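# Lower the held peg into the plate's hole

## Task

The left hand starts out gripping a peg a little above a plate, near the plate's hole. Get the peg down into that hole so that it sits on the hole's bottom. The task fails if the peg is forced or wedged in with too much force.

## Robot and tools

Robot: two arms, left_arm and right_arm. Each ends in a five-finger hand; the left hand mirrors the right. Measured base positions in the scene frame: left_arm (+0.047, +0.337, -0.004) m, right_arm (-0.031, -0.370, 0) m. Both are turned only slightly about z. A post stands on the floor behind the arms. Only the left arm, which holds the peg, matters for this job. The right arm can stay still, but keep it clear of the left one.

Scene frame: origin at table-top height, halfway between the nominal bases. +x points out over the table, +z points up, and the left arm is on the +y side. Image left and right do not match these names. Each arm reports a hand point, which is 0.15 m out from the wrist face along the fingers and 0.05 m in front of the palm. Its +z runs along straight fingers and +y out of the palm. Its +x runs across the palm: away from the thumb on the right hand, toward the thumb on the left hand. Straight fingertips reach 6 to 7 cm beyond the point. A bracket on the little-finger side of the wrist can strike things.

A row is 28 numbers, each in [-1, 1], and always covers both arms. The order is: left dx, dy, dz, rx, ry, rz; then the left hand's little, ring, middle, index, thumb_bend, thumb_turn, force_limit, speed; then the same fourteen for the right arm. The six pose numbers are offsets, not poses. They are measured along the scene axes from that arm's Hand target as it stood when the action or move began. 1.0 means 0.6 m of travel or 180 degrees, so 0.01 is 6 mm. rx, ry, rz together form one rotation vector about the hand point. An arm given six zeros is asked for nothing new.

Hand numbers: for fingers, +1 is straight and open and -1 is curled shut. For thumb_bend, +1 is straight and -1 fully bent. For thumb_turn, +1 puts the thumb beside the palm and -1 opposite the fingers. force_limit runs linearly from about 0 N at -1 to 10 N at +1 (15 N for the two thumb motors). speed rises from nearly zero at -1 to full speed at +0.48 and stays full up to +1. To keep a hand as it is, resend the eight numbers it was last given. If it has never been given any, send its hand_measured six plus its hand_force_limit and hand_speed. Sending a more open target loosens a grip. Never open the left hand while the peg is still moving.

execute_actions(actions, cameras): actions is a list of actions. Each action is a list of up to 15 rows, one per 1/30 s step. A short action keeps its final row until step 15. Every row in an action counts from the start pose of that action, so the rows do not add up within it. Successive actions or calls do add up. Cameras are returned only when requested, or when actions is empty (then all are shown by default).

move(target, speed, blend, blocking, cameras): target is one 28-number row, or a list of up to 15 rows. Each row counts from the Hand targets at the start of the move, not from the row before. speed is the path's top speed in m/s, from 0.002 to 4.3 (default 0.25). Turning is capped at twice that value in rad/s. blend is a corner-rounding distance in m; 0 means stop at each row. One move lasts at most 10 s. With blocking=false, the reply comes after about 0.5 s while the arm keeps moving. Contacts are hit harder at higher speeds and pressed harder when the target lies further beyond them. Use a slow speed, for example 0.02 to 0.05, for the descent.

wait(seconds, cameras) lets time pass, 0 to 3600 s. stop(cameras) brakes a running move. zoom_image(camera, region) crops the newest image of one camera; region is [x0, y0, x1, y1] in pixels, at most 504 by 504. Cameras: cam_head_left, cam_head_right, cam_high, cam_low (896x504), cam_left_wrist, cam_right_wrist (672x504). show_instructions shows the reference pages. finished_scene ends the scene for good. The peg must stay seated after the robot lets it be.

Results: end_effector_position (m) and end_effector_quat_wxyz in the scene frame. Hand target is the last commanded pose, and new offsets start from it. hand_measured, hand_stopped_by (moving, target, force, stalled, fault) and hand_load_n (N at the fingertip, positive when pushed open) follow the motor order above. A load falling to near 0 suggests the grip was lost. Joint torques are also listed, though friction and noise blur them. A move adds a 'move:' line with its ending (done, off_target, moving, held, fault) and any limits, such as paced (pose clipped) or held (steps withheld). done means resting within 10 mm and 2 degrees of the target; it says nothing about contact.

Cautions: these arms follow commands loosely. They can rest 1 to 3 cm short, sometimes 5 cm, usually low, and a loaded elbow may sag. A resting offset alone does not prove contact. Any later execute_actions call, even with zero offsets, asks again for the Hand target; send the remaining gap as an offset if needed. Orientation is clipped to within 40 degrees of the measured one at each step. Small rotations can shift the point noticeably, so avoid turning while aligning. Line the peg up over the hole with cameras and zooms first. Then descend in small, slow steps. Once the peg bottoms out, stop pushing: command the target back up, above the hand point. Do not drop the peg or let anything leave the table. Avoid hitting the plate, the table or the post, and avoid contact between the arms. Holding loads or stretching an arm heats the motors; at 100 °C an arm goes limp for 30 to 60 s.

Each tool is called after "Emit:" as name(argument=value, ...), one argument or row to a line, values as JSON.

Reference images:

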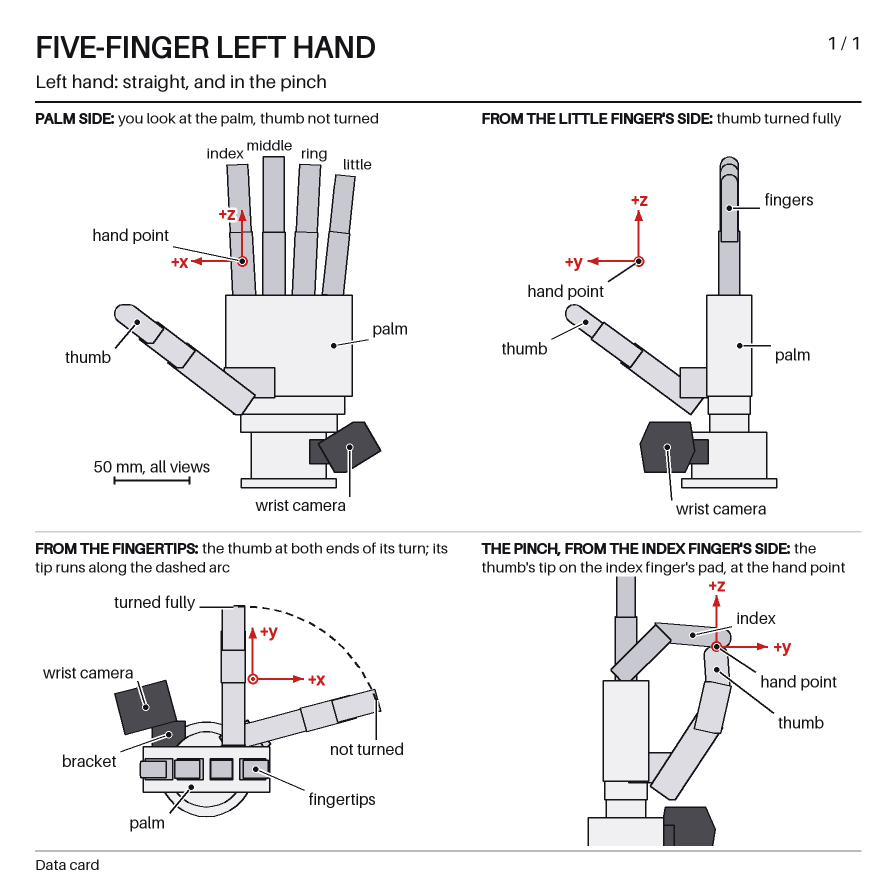

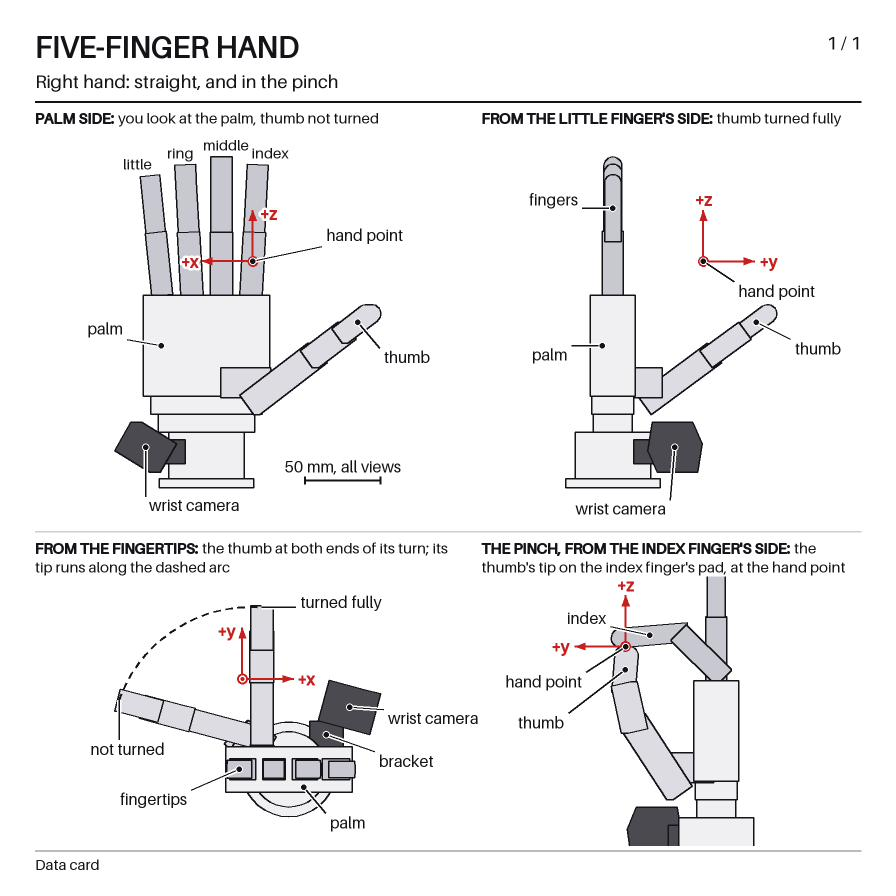

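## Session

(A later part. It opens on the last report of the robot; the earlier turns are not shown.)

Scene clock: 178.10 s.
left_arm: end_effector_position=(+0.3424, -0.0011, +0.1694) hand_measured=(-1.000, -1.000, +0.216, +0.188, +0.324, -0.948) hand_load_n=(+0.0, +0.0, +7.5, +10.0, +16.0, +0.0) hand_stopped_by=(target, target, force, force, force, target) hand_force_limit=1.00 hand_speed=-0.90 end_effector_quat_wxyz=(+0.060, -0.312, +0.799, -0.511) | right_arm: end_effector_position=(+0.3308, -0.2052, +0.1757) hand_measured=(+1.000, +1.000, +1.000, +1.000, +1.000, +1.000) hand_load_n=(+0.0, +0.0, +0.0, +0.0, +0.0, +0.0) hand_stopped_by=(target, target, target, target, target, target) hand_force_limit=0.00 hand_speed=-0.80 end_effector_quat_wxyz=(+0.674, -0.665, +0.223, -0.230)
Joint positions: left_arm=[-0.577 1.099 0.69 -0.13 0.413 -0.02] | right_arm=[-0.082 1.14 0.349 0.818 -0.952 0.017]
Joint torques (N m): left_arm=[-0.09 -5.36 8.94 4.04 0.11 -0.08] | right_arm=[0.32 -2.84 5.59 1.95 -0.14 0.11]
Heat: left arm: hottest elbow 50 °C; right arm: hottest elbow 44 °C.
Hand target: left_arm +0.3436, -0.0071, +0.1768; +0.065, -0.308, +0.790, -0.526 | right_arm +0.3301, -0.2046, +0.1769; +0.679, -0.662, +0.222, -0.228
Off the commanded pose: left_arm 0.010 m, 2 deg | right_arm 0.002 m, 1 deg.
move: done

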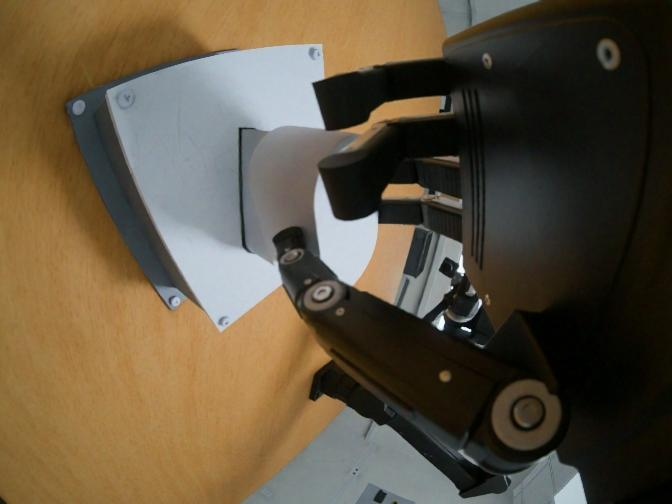

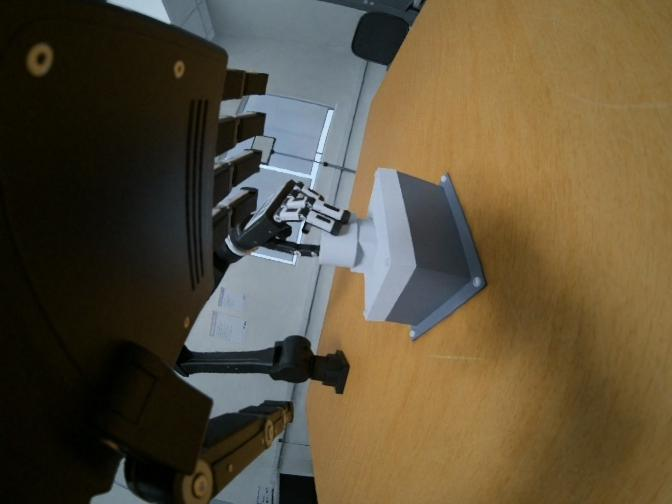

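Emit:
move(
  target=[-0.002, 0.003, 0.0, -0.0111, 0, 0, -1, -1, 0.216, 0.188, 0.324, -0.948, 1.0, -0.9, 0, 0, 0, 0, 0, 0, 1, 1, 1, 1, 1, 1, 0, -0.8],
  speed=0.02,
  cameras=["cam_left_wrist", "cam_right_wrist"],
)

Emit:
zoom_image(
  camera="cam_left_wrist",
  region=[225, 115, 265, 190],
)

Emit:
zoom_image(
  camera="cam_left_wrist",
  region=[225, 190, 265, 265],
)

Emit:
zoom_image(
  camera="cam_right_wrist",
  region=[345, 205, 385, 245],
)

Emit:
zoom_image(
  camera="cam_right_wrist",
  region=[345, 240, 385, 280],
)

Scene clock: 180.30 s.
left_arm: end_effector_position=(+0.3392, -0.0027, +0.1657) hand_measured=(-1.000, -1.000, +0.216, +0.188, +0.324, -0.948) hand_load_n=(+0.0, +0.0, +8.0, +9.5, +16.0, +0.0) hand_stopped_by=(target, target, force, force, force, target) hand_force_limit=1.00 hand_speed=-0.90 end_effector_quat_wxyz=(+0.055, -0.310, +0.793, -0.521) | right_arm: end_effector_position=(+0.3308, -0.2052, +0.1757) hand_measured=(+1.000, +1.000, +1.000, +1.000, +1.000, +1.000) hand_load_n=(+0.0, +0.0, +0.0, +0.0, +0.0, +0.0) hand_stopped_by=(target, target, target, target, target, target) hand_force_limit=0.00 hand_speed=-0.80 end_effector_quat_wxyz=(+0.674, -0.665, +0.223, -0.230)
Joint positions: left_arm=[-0.577 1.099 0.664 -0.083 0.427 -0.036] | right_arm=[-0.082 1.14 0.349 0.818 -0.952 0.017]
Joint torques (N m): left_arm=[1.14 -5.77 8.83 4.03 0.57 -0.11] | right_arm=[0.32 -2.84 5.59 1.96 -0.14 0.12]
Heat: left arm: hottest elbow 50 °C; right arm: hottest elbow 44 °C.
Hand target: left_arm +0.3425, -0.0053, +0.1768; +0.060, -0.309, +0.781, -0.540 | right_arm +0.3301, -0.2046, +0.1769; +0.679, -0.662, +0.222, -0.228
Off the commanded pose: left_arm 0.012 m, 3 deg | right_arm 0.002 m, 1 deg.
move: off_target (left_arm)

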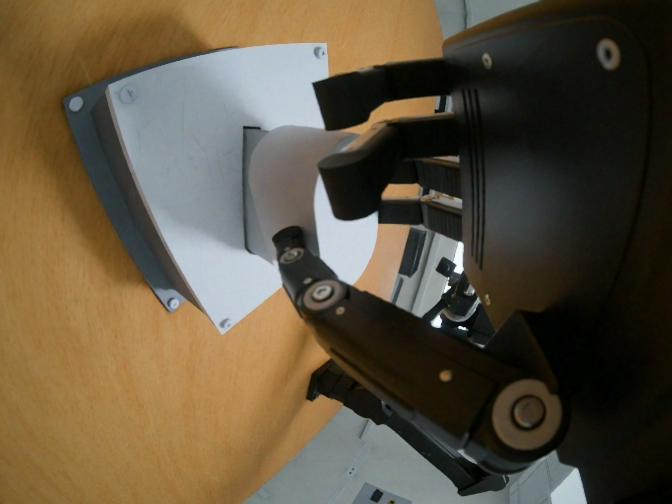

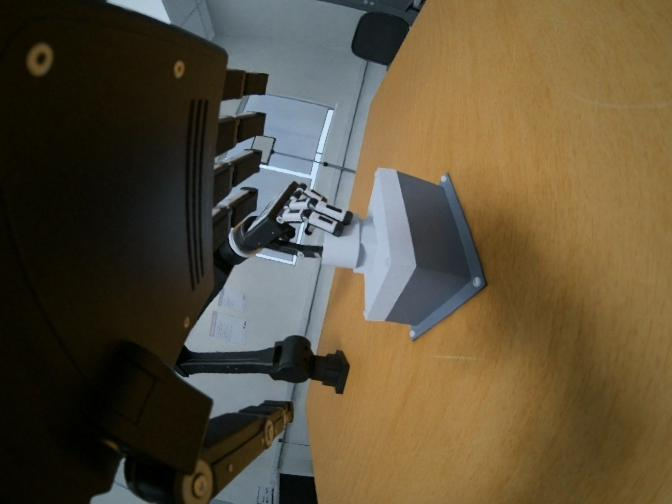

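Scaled by 6.720 from the camera's image (finer frame: 960x720).

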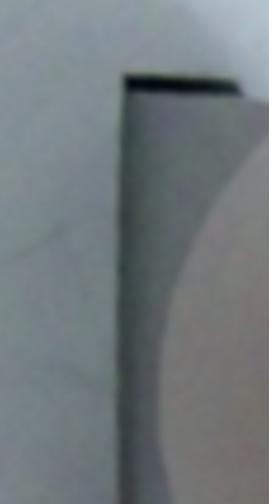

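Scaled by 6.720 from the camera's image (finer frame: 960x720).

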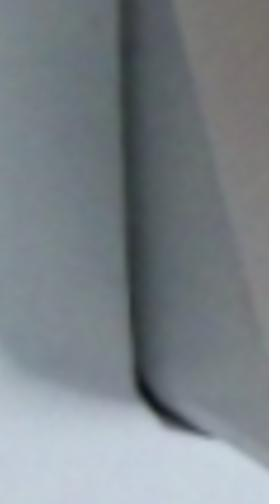

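Scaled by 12.600 from the camera's image (finer frame: 960x720).

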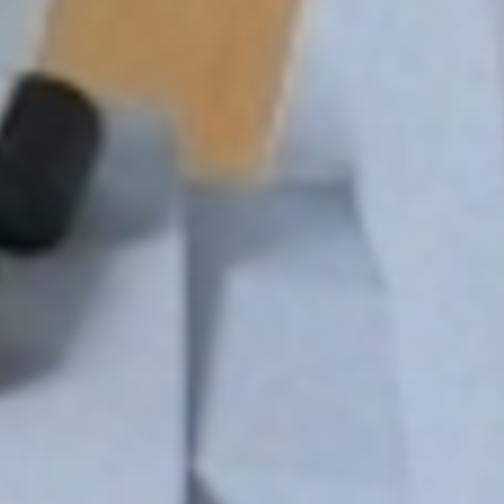

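Scaled by 12.600 from the camera's image (finer frame: 960x720).

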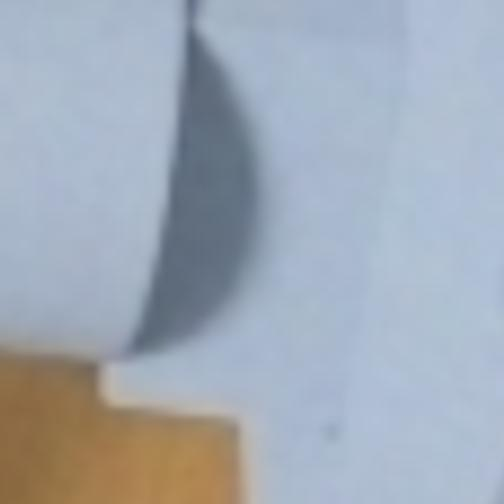

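Emit:
move(
  target=[0.001, -0.0009, -0.010, 0, 0, 0, -1, -1, 0.216, 0.188, 0.324, -0.948, 1.0, -0.9, 0, 0, 0, 0, 0, 0, 1, 1, 1, 1, 1, 1, 0, -0.8],
  speed=0.02,
  cameras=["cam_left_wrist", "cam_right_wrist"],
)

Emit:
zoom_image(
  camera="cam_left_wrist",
  region=[225, 110, 305, 190],
)

Emit:
zoom_image(
  camera="cam_left_wrist",
  region=[225, 190, 305, 270],
)

Emit:
zoom_image(
  camera="cam_right_wrist",
  region=[310, 200, 400, 290],
)

Scene clock: 182.00 s.
left_arm: end_effector_position=(+0.3390, -0.0027, +0.1638) hand_measured=(-1.000, -1.000, +0.216, +0.188, +0.324, -0.948) hand_load_n=(+0.0, +0.0, +7.5, +10.0, +16.0, +0.0) hand_stopped_by=(target, target, force, force, force, target) hand_force_limit=1.00 hand_speed=-0.90 end_effector_quat_wxyz=(+0.057, -0.309, +0.791, -0.525) | right_arm: end_effector_position=(+0.3308, -0.2052, +0.1757) hand_measured=(+1.000, +1.000, +1.000, +1.000, +1.000, +1.000) hand_load_n=(+0.0, +0.0, +0.0, +0.0, +0.0, -0.5) hand_stopped_by=(target, target, target, target, target, target) hand_force_limit=0.00 hand_speed=-0.80 end_effector_quat_wxyz=(+0.674, -0.665, +0.223, -0.230)
Joint positions: left_arm=[-0.577 1.099 0.654 -0.063 0.427 -0.037] | right_arm=[-0.082 1.14 0.349 0.818 -0.952 0.017]
Joint torques (N m): left_arm=[1.08 -4.95 8.85 4.1 0.53 -0.11] | right_arm=[0.38 -2.84 5.6 1.94 -0.14 0.11]
Heat: left arm: hottest elbow 49 °C; right arm: hottest elbow 44 °C.
Hand target: left_arm +0.3431, -0.0059, +0.1708; +0.059, -0.309, +0.781, -0.540 | right_arm +0.3301, -0.2046, +0.1769; +0.679, -0.662, +0.222, -0.228
Off the commanded pose: left_arm 0.009 m, 2 deg | right_arm 0.002 m, 1 deg.
move: done

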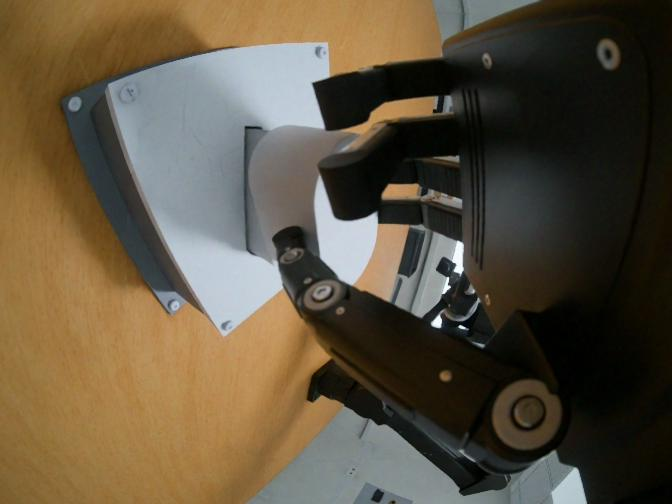

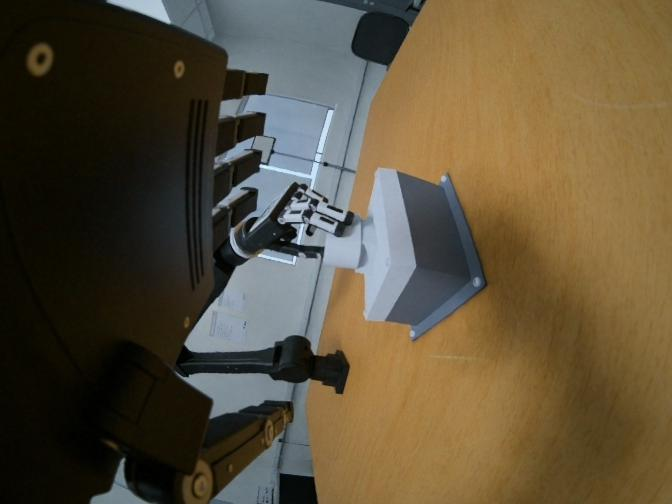

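Scaled by 6.300 from the camera's image (finer frame: 960x720).

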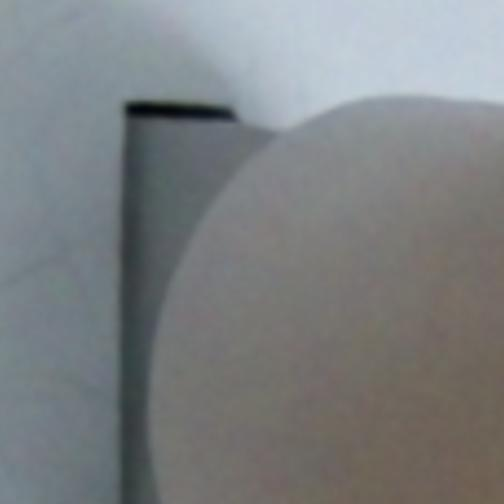

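Scaled by 6.300 from the camera's image (finer frame: 960x720).

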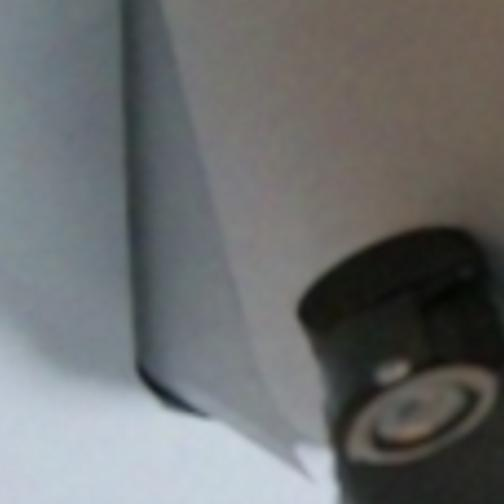

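Scaled by 5.600 from the camera's image (finer frame: 960x720).

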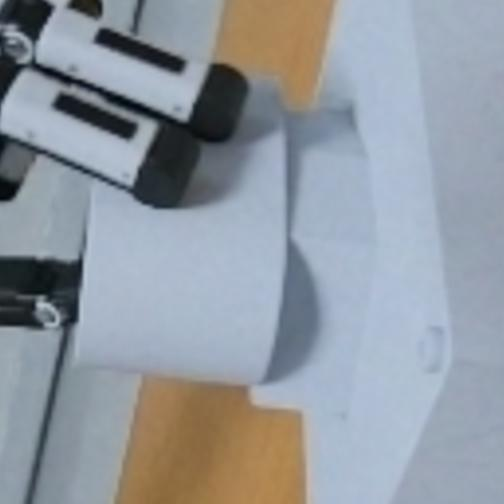

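Emit:
move(
  target=[0.001, -0.0009, -0.008, 0, 0, 0, -1, -1, 0.216, 0.188, 0.324, -0.948, 1.0, -0.9, 0, 0, 0, 0, 0, 0, 1, 1, 1, 1, 1, 1, 0, -0.8],
  speed=0.02,
  cameras=["cam_left_wrist", "cam_right_wrist"],
)

Emit:
zoom_image(
  camera="cam_left_wrist",
  region=[225, 110, 305, 190],
)

Emit:
zoom_image(
  camera="cam_left_wrist",
  region=[225, 190, 305, 270],
)

Emit:
zoom_image(
  camera="cam_right_wrist",
  region=[310, 200, 400, 290],
)

Scene clock: 182.93 s.
left_arm: end_effector_position=(+0.3392, -0.0029, +0.1611) hand_measured=(-1.000, -1.000, +0.216, +0.188, +0.324, -0.948) hand_load_n=(+0.0, +0.0, +7.5, +9.5, +16.0, +0.0) hand_stopped_by=(target, target, force, force, force, target) hand_force_limit=1.00 hand_speed=-0.90 end_effector_quat_wxyz=(+0.058, -0.308, +0.790, -0.526) | right_arm: end_effector_position=(+0.3308, -0.2052, +0.1757) hand_measured=(+1.000, +1.000, +1.000, +1.000, +1.000, +1.000) hand_load_n=(+0.0, +0.0, -0.5, +0.0, +0.0, -0.5) hand_stopped_by=(target, target, target, target, target, target) hand_force_limit=0.00 hand_speed=-0.80 end_effector_quat_wxyz=(+0.674, -0.665, +0.223, -0.230)
Joint positions: left_arm=[-0.577 1.103 0.646 -0.047 0.427 -0.038] | right_arm=[-0.082 1.14 0.349 0.818 -0.952 0.017]
Joint torques (N m): left_arm=[1.03 -4.54 8.84 4.19 0.52 -0.11] | right_arm=[0.32 -2.9 5.6 1.95 -0.14 0.11]
Heat: left arm: hottest elbow 49 °C; right arm: hottest elbow 44 °C.
Hand target: left_arm +0.3437, -0.0064, +0.1662; +0.060, -0.309, +0.781, -0.540 | right_arm +0.3301, -0.2046, +0.1769; +0.679, -0.662, +0.222, -0.228
Off the commanded pose: left_arm 0.007 m, 2 deg | right_arm 0.002 m, 1 deg.
move: done

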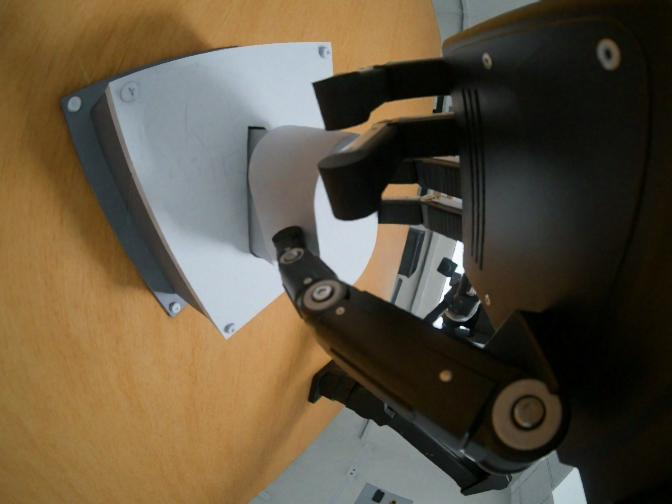

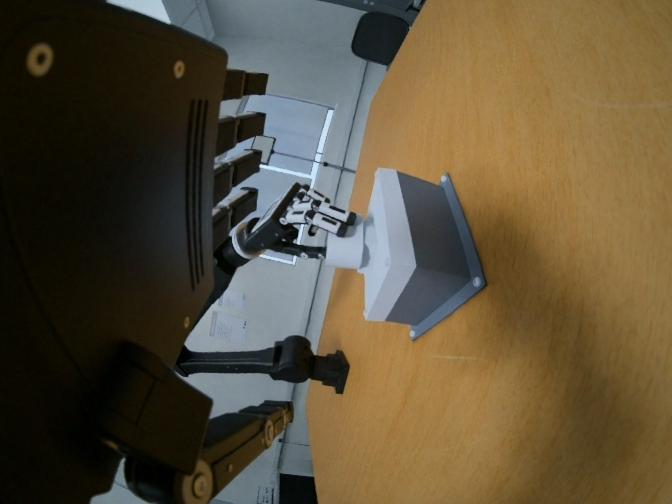

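Scaled by 6.300 from the camera's image (finer frame: 960x720).

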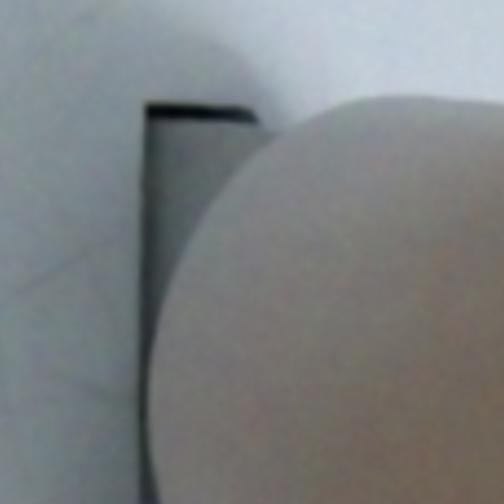

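Scaled by 6.300 from the camera's image (finer frame: 960x720).

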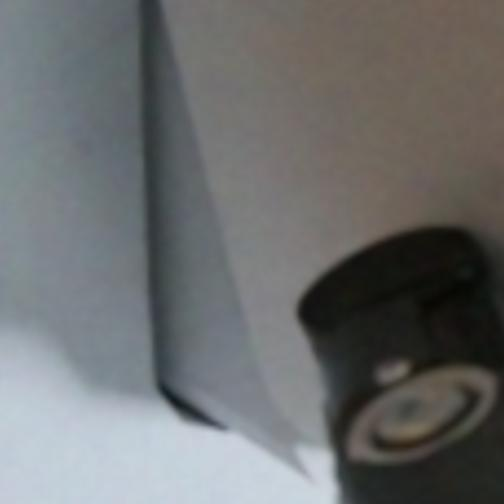

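Scaled by 5.600 from the camera's image (finer frame: 960x720).

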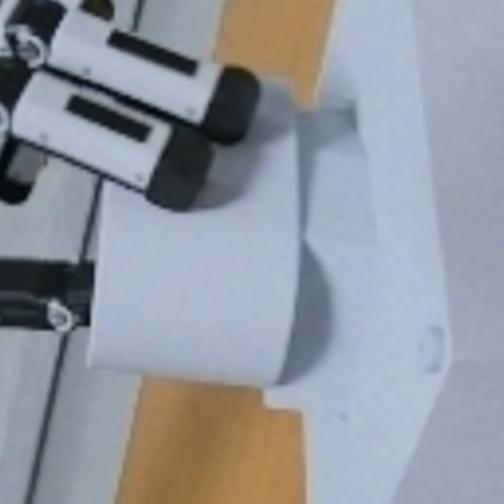

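Emit:
move(
  target=[0.001, -0.0009, -0.0075, 0, 0, 0, -1, -1, 0.216, 0.188, 0.324, -0.948, 1.0, -0.9, 0, 0, 0, 0, 0, 0, 1, 1, 1, 1, 1, 1, 0, -0.8],
  speed=0.02,
  cameras=["cam_left_wrist", "cam_right_wrist"],
)

Emit:
zoom_image(
  camera="cam_left_wrist",
  region=[225, 110, 305, 190],
)

Emit:
zoom_image(
  camera="cam_left_wrist",
  region=[225, 190, 305, 270],
)

Emit:
zoom_image(
  camera="cam_right_wrist",
  region=[310, 200, 400, 290],
)

Scene clock: 183.77 s.
left_arm: end_effector_position=(+0.3400, -0.0036, +0.1562) hand_measured=(-1.000, -1.000, +0.216, +0.188, +0.324, -0.948) hand_load_n=(+0.0, +0.0, +7.5, +9.5, +16.0, +0.0) hand_stopped_by=(target, target, force, force, force, target) hand_force_limit=1.00 hand_speed=-0.90 end_effector_quat_wxyz=(+0.058, -0.309, +0.790, -0.526) | right_arm: end_effector_position=(+0.3308, -0.2052, +0.1757) hand_measured=(+1.000, +1.000, +1.000, +1.000, +1.000, +1.000) hand_load_n=(+0.0, +0.0, +0.0, +0.0, +0.0, +0.0) hand_stopped_by=(target, target, target, target, target, target) hand_force_limit=0.00 hand_speed=-0.80 end_effector_quat_wxyz=(+0.674, -0.665, +0.223, -0.230)
Joint positions: left_arm=[-0.577 1.114 0.64 -0.03 0.427 -0.039] | right_arm=[-0.082 1.14 0.349 0.818 -0.952 0.017]
Joint torques (N m): left_arm=[1.03 -4.66 8.77 4.14 0.51 -0.1] | right_arm=[0.32 -2.84 5.59 1.95 -0.14 0.12]
Heat: left arm: hottest elbow 49 °C; right arm: hottest elbow 44 °C.
Hand target: left_arm +0.3443, -0.0070, +0.1615; +0.059, -0.309, +0.781, -0.540 | right_arm +0.3301, -0.2046, +0.1769; +0.679, -0.662, +0.222, -0.228
Off the commanded pose: left_arm 0.008 m, 2 deg | right_arm 0.002 m, 1 deg.
move: done

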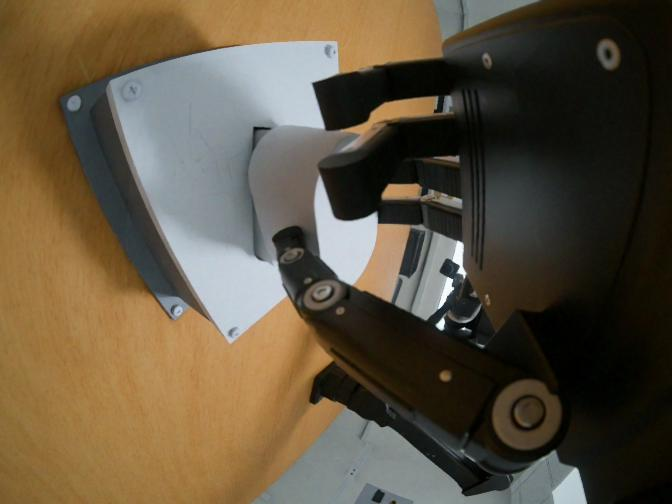

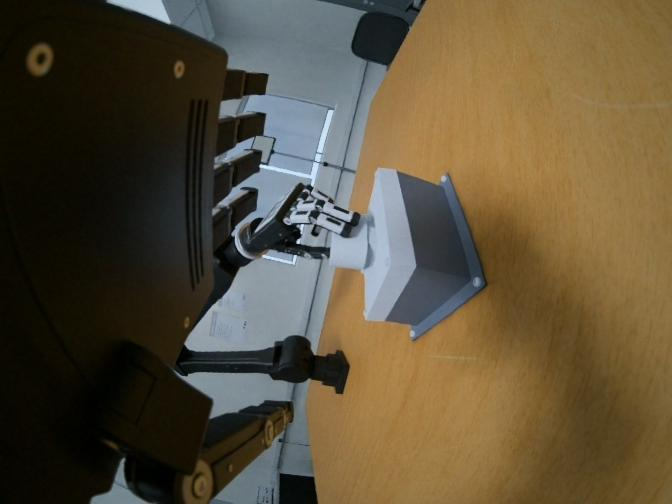

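Scaled by 6.300 from the camera's image (finer frame: 960x720).

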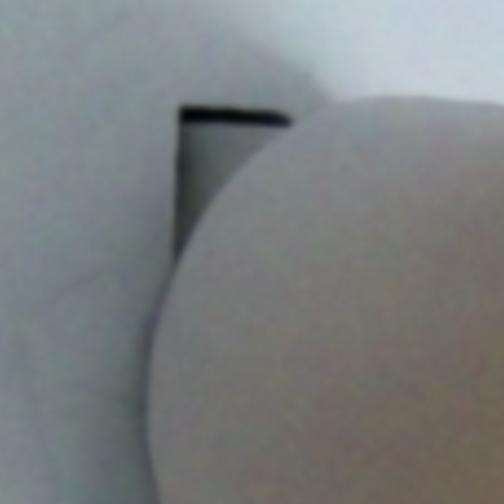

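Scaled by 6.300 from the camera's image (finer frame: 960x720).

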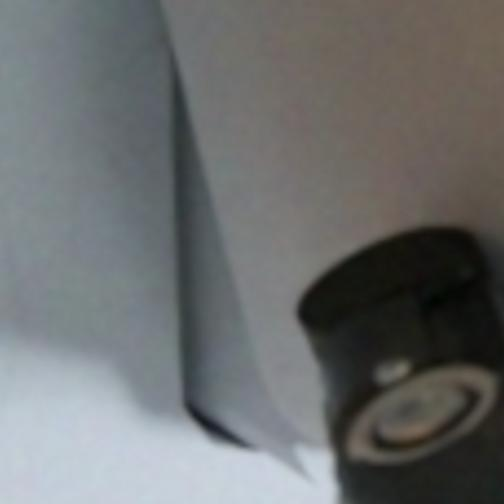

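Scaled by 5.600 from the camera's image (finer frame: 960x720).

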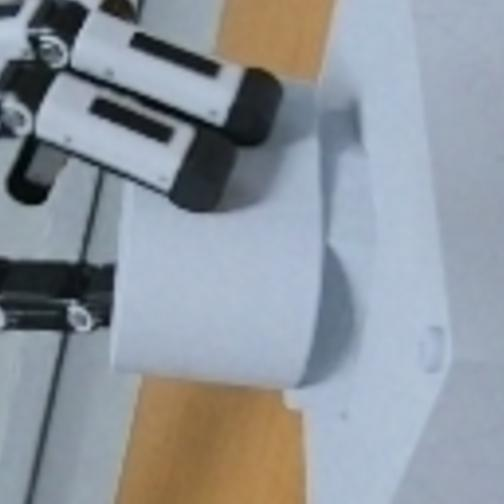

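Emit:
move(
  target=[0.0006, -0.0006, -0.005, 0, 0, 0, -1, -1, 0.216, 0.188, 0.324, -0.948, 1.0, -0.9, 0, 0, 0, 0, 0, 0, 1, 1, 1, 1, 1, 1, 0, -0.8],
  speed=0.02,
  cameras=["cam_left_wrist", "cam_right_wrist"],
)

Emit:
zoom_image(
  camera="cam_right_wrist",
  region=[310, 200, 400, 290],
)

Emit:
zoom_image(
  camera="cam_left_wrist",
  region=[225, 110, 335, 220],
)

Scene clock: 184.73 s.
left_arm: end_effector_position=(+0.3403, -0.0038, +0.1534) hand_measured=(-1.000, -1.000, +0.216, +0.188, +0.324, -0.948) hand_load_n=(+0.0, +0.0, +7.5, +9.5, +16.5, +0.0) hand_stopped_by=(target, target, force, force, force, target) hand_force_limit=1.00 hand_speed=-0.90 end_effector_quat_wxyz=(+0.058, -0.308, +0.790, -0.526) | right_arm: end_effector_position=(+0.3308, -0.2052, +0.1757) hand_measured=(+1.000, +1.000, +1.000, +1.000, +1.000, +1.000) hand_load_n=(+0.0, +0.0, +0.0, +0.0, +0.0, -0.5) hand_stopped_by=(target, target, target, target, target, target) hand_force_limit=0.00 hand_speed=-0.80 end_effector_quat_wxyz=(+0.674, -0.665, +0.223, -0.230)
Joint positions: left_arm=[-0.577 1.119 0.635 -0.019 0.427 -0.039] | right_arm=[-0.082 1.14 0.349 0.818 -0.952 0.017]
Joint torques (N m): left_arm=[1.03 -4.6 8.73 4.14 0.49 -0.1] | right_arm=[0.38 -2.84 5.59 1.94 -0.14 0.11]
Heat: left arm: hottest elbow 49 °C; right arm: hottest elbow 44 °C.
Hand target: left_arm +0.3446, -0.0073, +0.1585; +0.060, -0.309, +0.781, -0.540 | right_arm +0.3301, -0.2046, +0.1769; +0.679, -0.662, +0.222, -0.228
Off the commanded pose: left_arm 0.008 m, 2 deg | right_arm 0.002 m, 1 deg.
move: done

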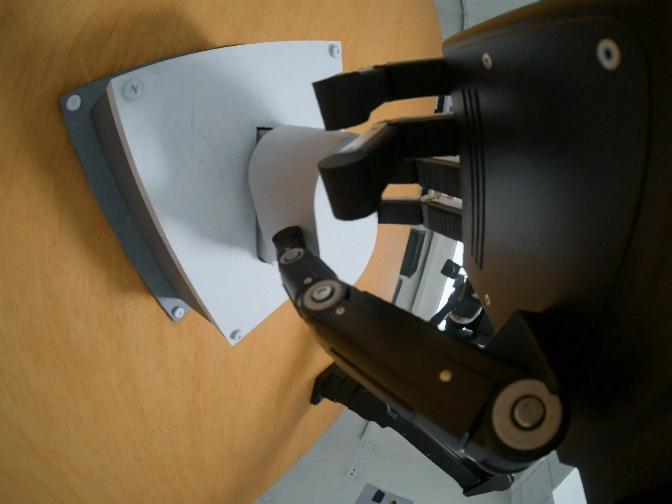

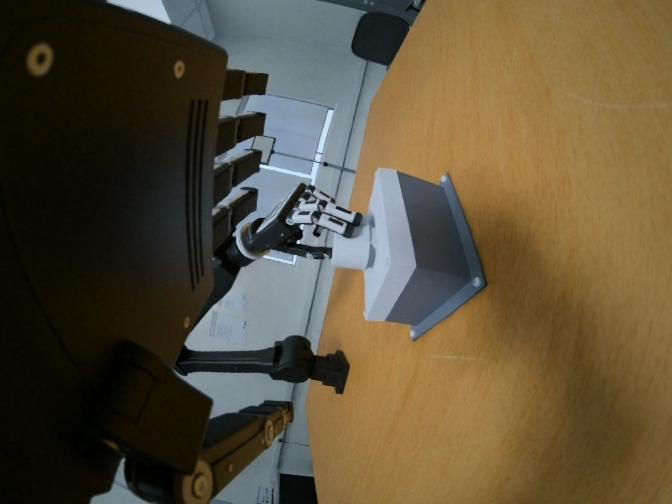

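Scaled by 5.600 from the camera's image (finer frame: 960x720).

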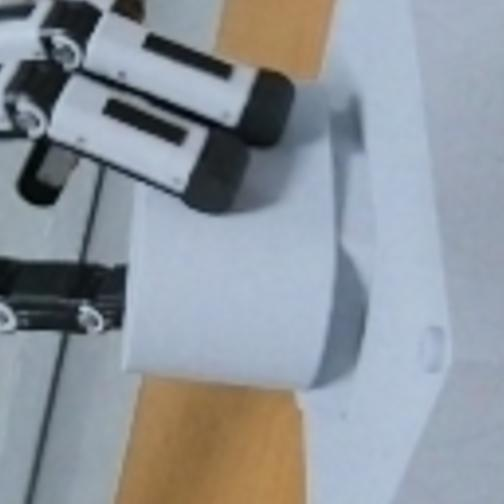

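Scaled by 4.582 from the camera's image (finer frame: 960x720).

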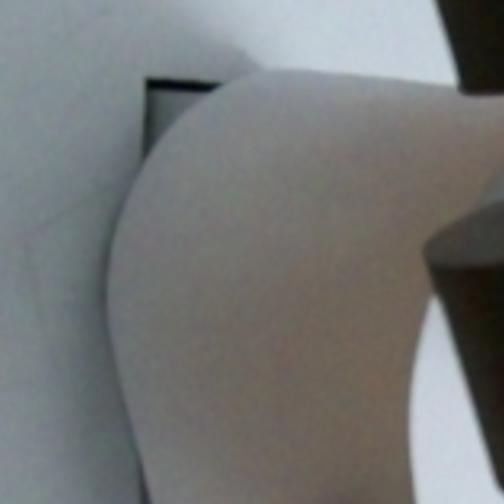

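Emit:
move(
  target=[0.0006, -0.0006, -0.005, 0, 0, 0, -1, -1, 0.216, 0.188, 0.324, -0.948, 1.0, -0.9, 0, 0, 0, 0, 0, 0, 1, 1, 1, 1, 1, 1, 0, -0.8],
  speed=0.02,
  cameras=["cam_left_wrist", "cam_right_wrist"],
)

Emit:
zoom_image(
  camera="cam_right_wrist",
  region=[310, 200, 400, 290],
)

Emit:
zoom_image(
  camera="cam_left_wrist",
  region=[225, 110, 335, 220],
)

Scene clock: 185.73 s.
left_arm: end_effector_position=(+0.3408, -0.0042, +0.1509) hand_measured=(-1.000, -1.000, +0.216, +0.188, +0.324, -0.948) hand_load_n=(+0.0, +0.0, +7.5, +9.5, +16.0, +0.0) hand_stopped_by=(target, target, force, force, force, target) hand_force_limit=1.00 hand_speed=-0.90 end_effector_quat_wxyz=(+0.058, -0.308, +0.790, -0.527) | right_arm: end_effector_position=(+0.3308, -0.2052, +0.1757) hand_measured=(+1.000, +1.000, +1.000, +1.000, +1.000, +1.000) hand_load_n=(+0.0, +0.0, +0.0, +0.0, +0.0, +0.0) hand_stopped_by=(target, target, target, target, target, target) hand_force_limit=0.00 hand_speed=-0.80 end_effector_quat_wxyz=(+0.674, -0.665, +0.223, -0.230)
Joint positions: left_arm=[-0.577 1.126 0.631 -0.008 0.427 -0.039] | right_arm=[-0.082 1.14 0.349 0.818 -0.952 0.017]
Joint torques (N m): left_arm=[0.91 -4.66 8.7 4.14 0.47 -0.1] | right_arm=[0.38 -2.9 5.6 1.95 -0.14 0.11]
Heat: left arm: hottest elbow 49 °C; right arm: hottest elbow 44 °C.
Hand target: left_arm +0.3450, -0.0077, +0.1556; +0.060, -0.309, +0.781, -0.540 | right_arm +0.3301, -0.2046, +0.1769; +0.679, -0.662, +0.222, -0.228
Off the commanded pose: left_arm 0.007 m, 2 deg | right_arm 0.002 m, 1 deg.
move: done

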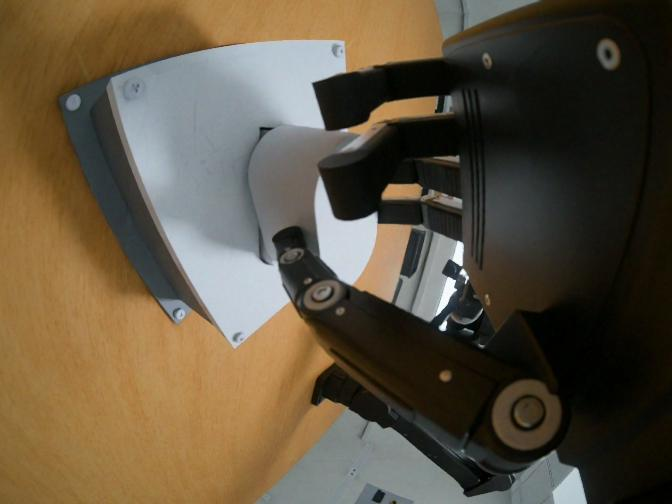

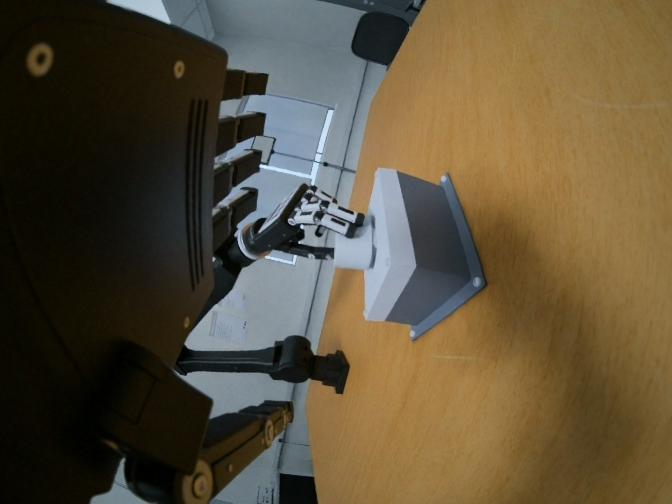

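Scaled by 5.600 from the camera's image (finer frame: 960x720).

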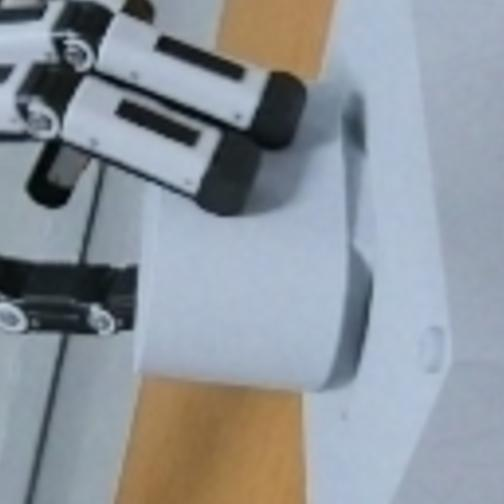

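Scaled by 4.582 from the camera's image (finer frame: 960x720).

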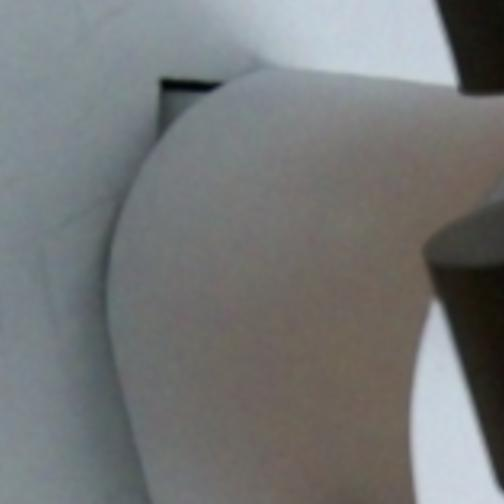

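Emit:
move(
  target=[0.0006, -0.0006, -0.0045, 0, 0, 0, -1, -1, 0.216, 0.188, 0.324, -0.948, 1.0, -0.9, 0, 0, 0, 0, 0, 0, 1, 1, 1, 1, 1, 1, 0, -0.8],
  speed=0.02,
  cameras=["cam_left_wrist", "cam_right_wrist"],
)

Emit:
zoom_image(
  camera="cam_right_wrist",
  region=[310, 200, 400, 290],
)

Emit:
zoom_image(
  camera="cam_left_wrist",
  region=[225, 110, 335, 220],
)

Scene clock: 186.67 s.
left_arm: end_effector_position=(+0.3405, -0.0044, +0.1505) hand_measured=(-1.000, -1.000, +0.216, +0.188, +0.324, -0.948) hand_load_n=(+0.0, +0.0, +7.0, +9.5, +16.5, +0.0) hand_stopped_by=(target, target, force, force, force, target) hand_force_limit=1.00 hand_speed=-0.90 end_effector_quat_wxyz=(+0.058, -0.308, +0.789, -0.528) | right_arm: end_effector_position=(+0.3308, -0.2052, +0.1757) hand_measured=(+1.000, +1.000, +1.000, +1.000, +1.000, +1.000) hand_load_n=(+0.0, +0.0, +0.0, +0.0, +0.0, +0.0) hand_stopped_by=(target, target, target, target, target, target) hand_force_limit=0.00 hand_speed=-0.80 end_effector_quat_wxyz=(+0.674, -0.665, +0.223, -0.230)
Joint positions: left_arm=[-0.577 1.126 0.628 -0.002 0.429 -0.04] | right_arm=[-0.082 1.14 0.349 0.818 -0.952 0.017]
Joint torques (N m): left_arm=[0.91 -4.31 8.58 4.3 0.38 -0.09] | right_arm=[0.32 -2.9 5.59 1.95 -0.14 0.11]
Heat: left arm: hottest elbow 49 °C; right arm: hottest elbow 44 °C.
Hand target: left_arm +0.3453, -0.0080, +0.1528; +0.060, -0.309, +0.781, -0.540 | right_arm +0.3301, -0.2046, +0.1769; +0.679, -0.662, +0.222, -0.228
Off the commanded pose: left_arm 0.007 m, 2 deg | right_arm 0.002 m, 1 deg.
move: done

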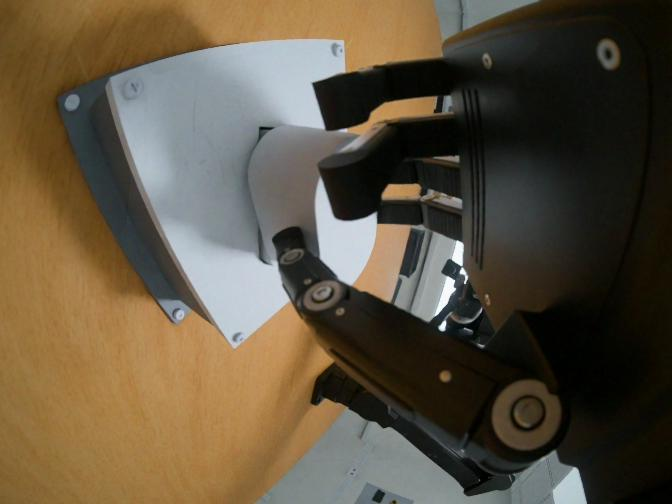

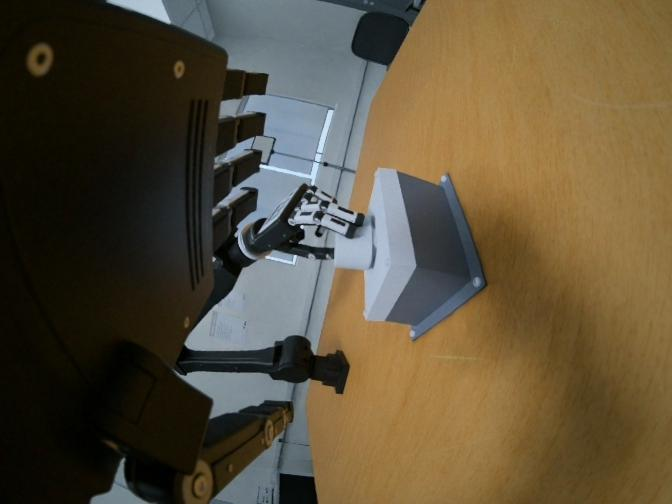

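Scaled by 5.600 from the camera's image (finer frame: 960x720).

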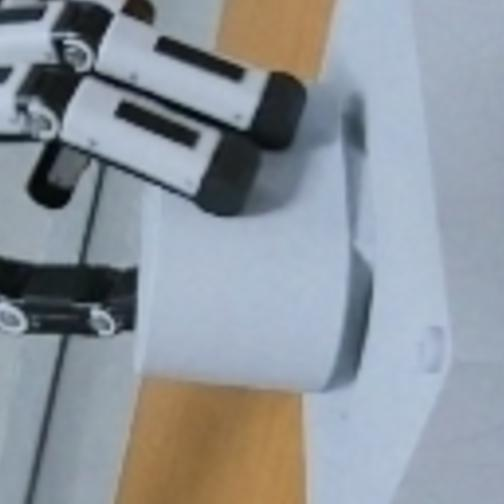

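Scaled by 4.582 from the camera's image (finer frame: 960x720).

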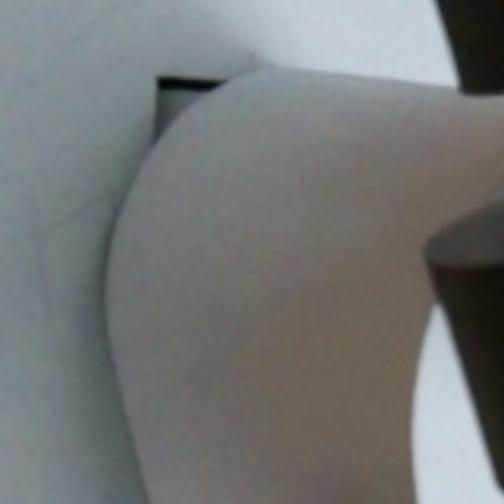

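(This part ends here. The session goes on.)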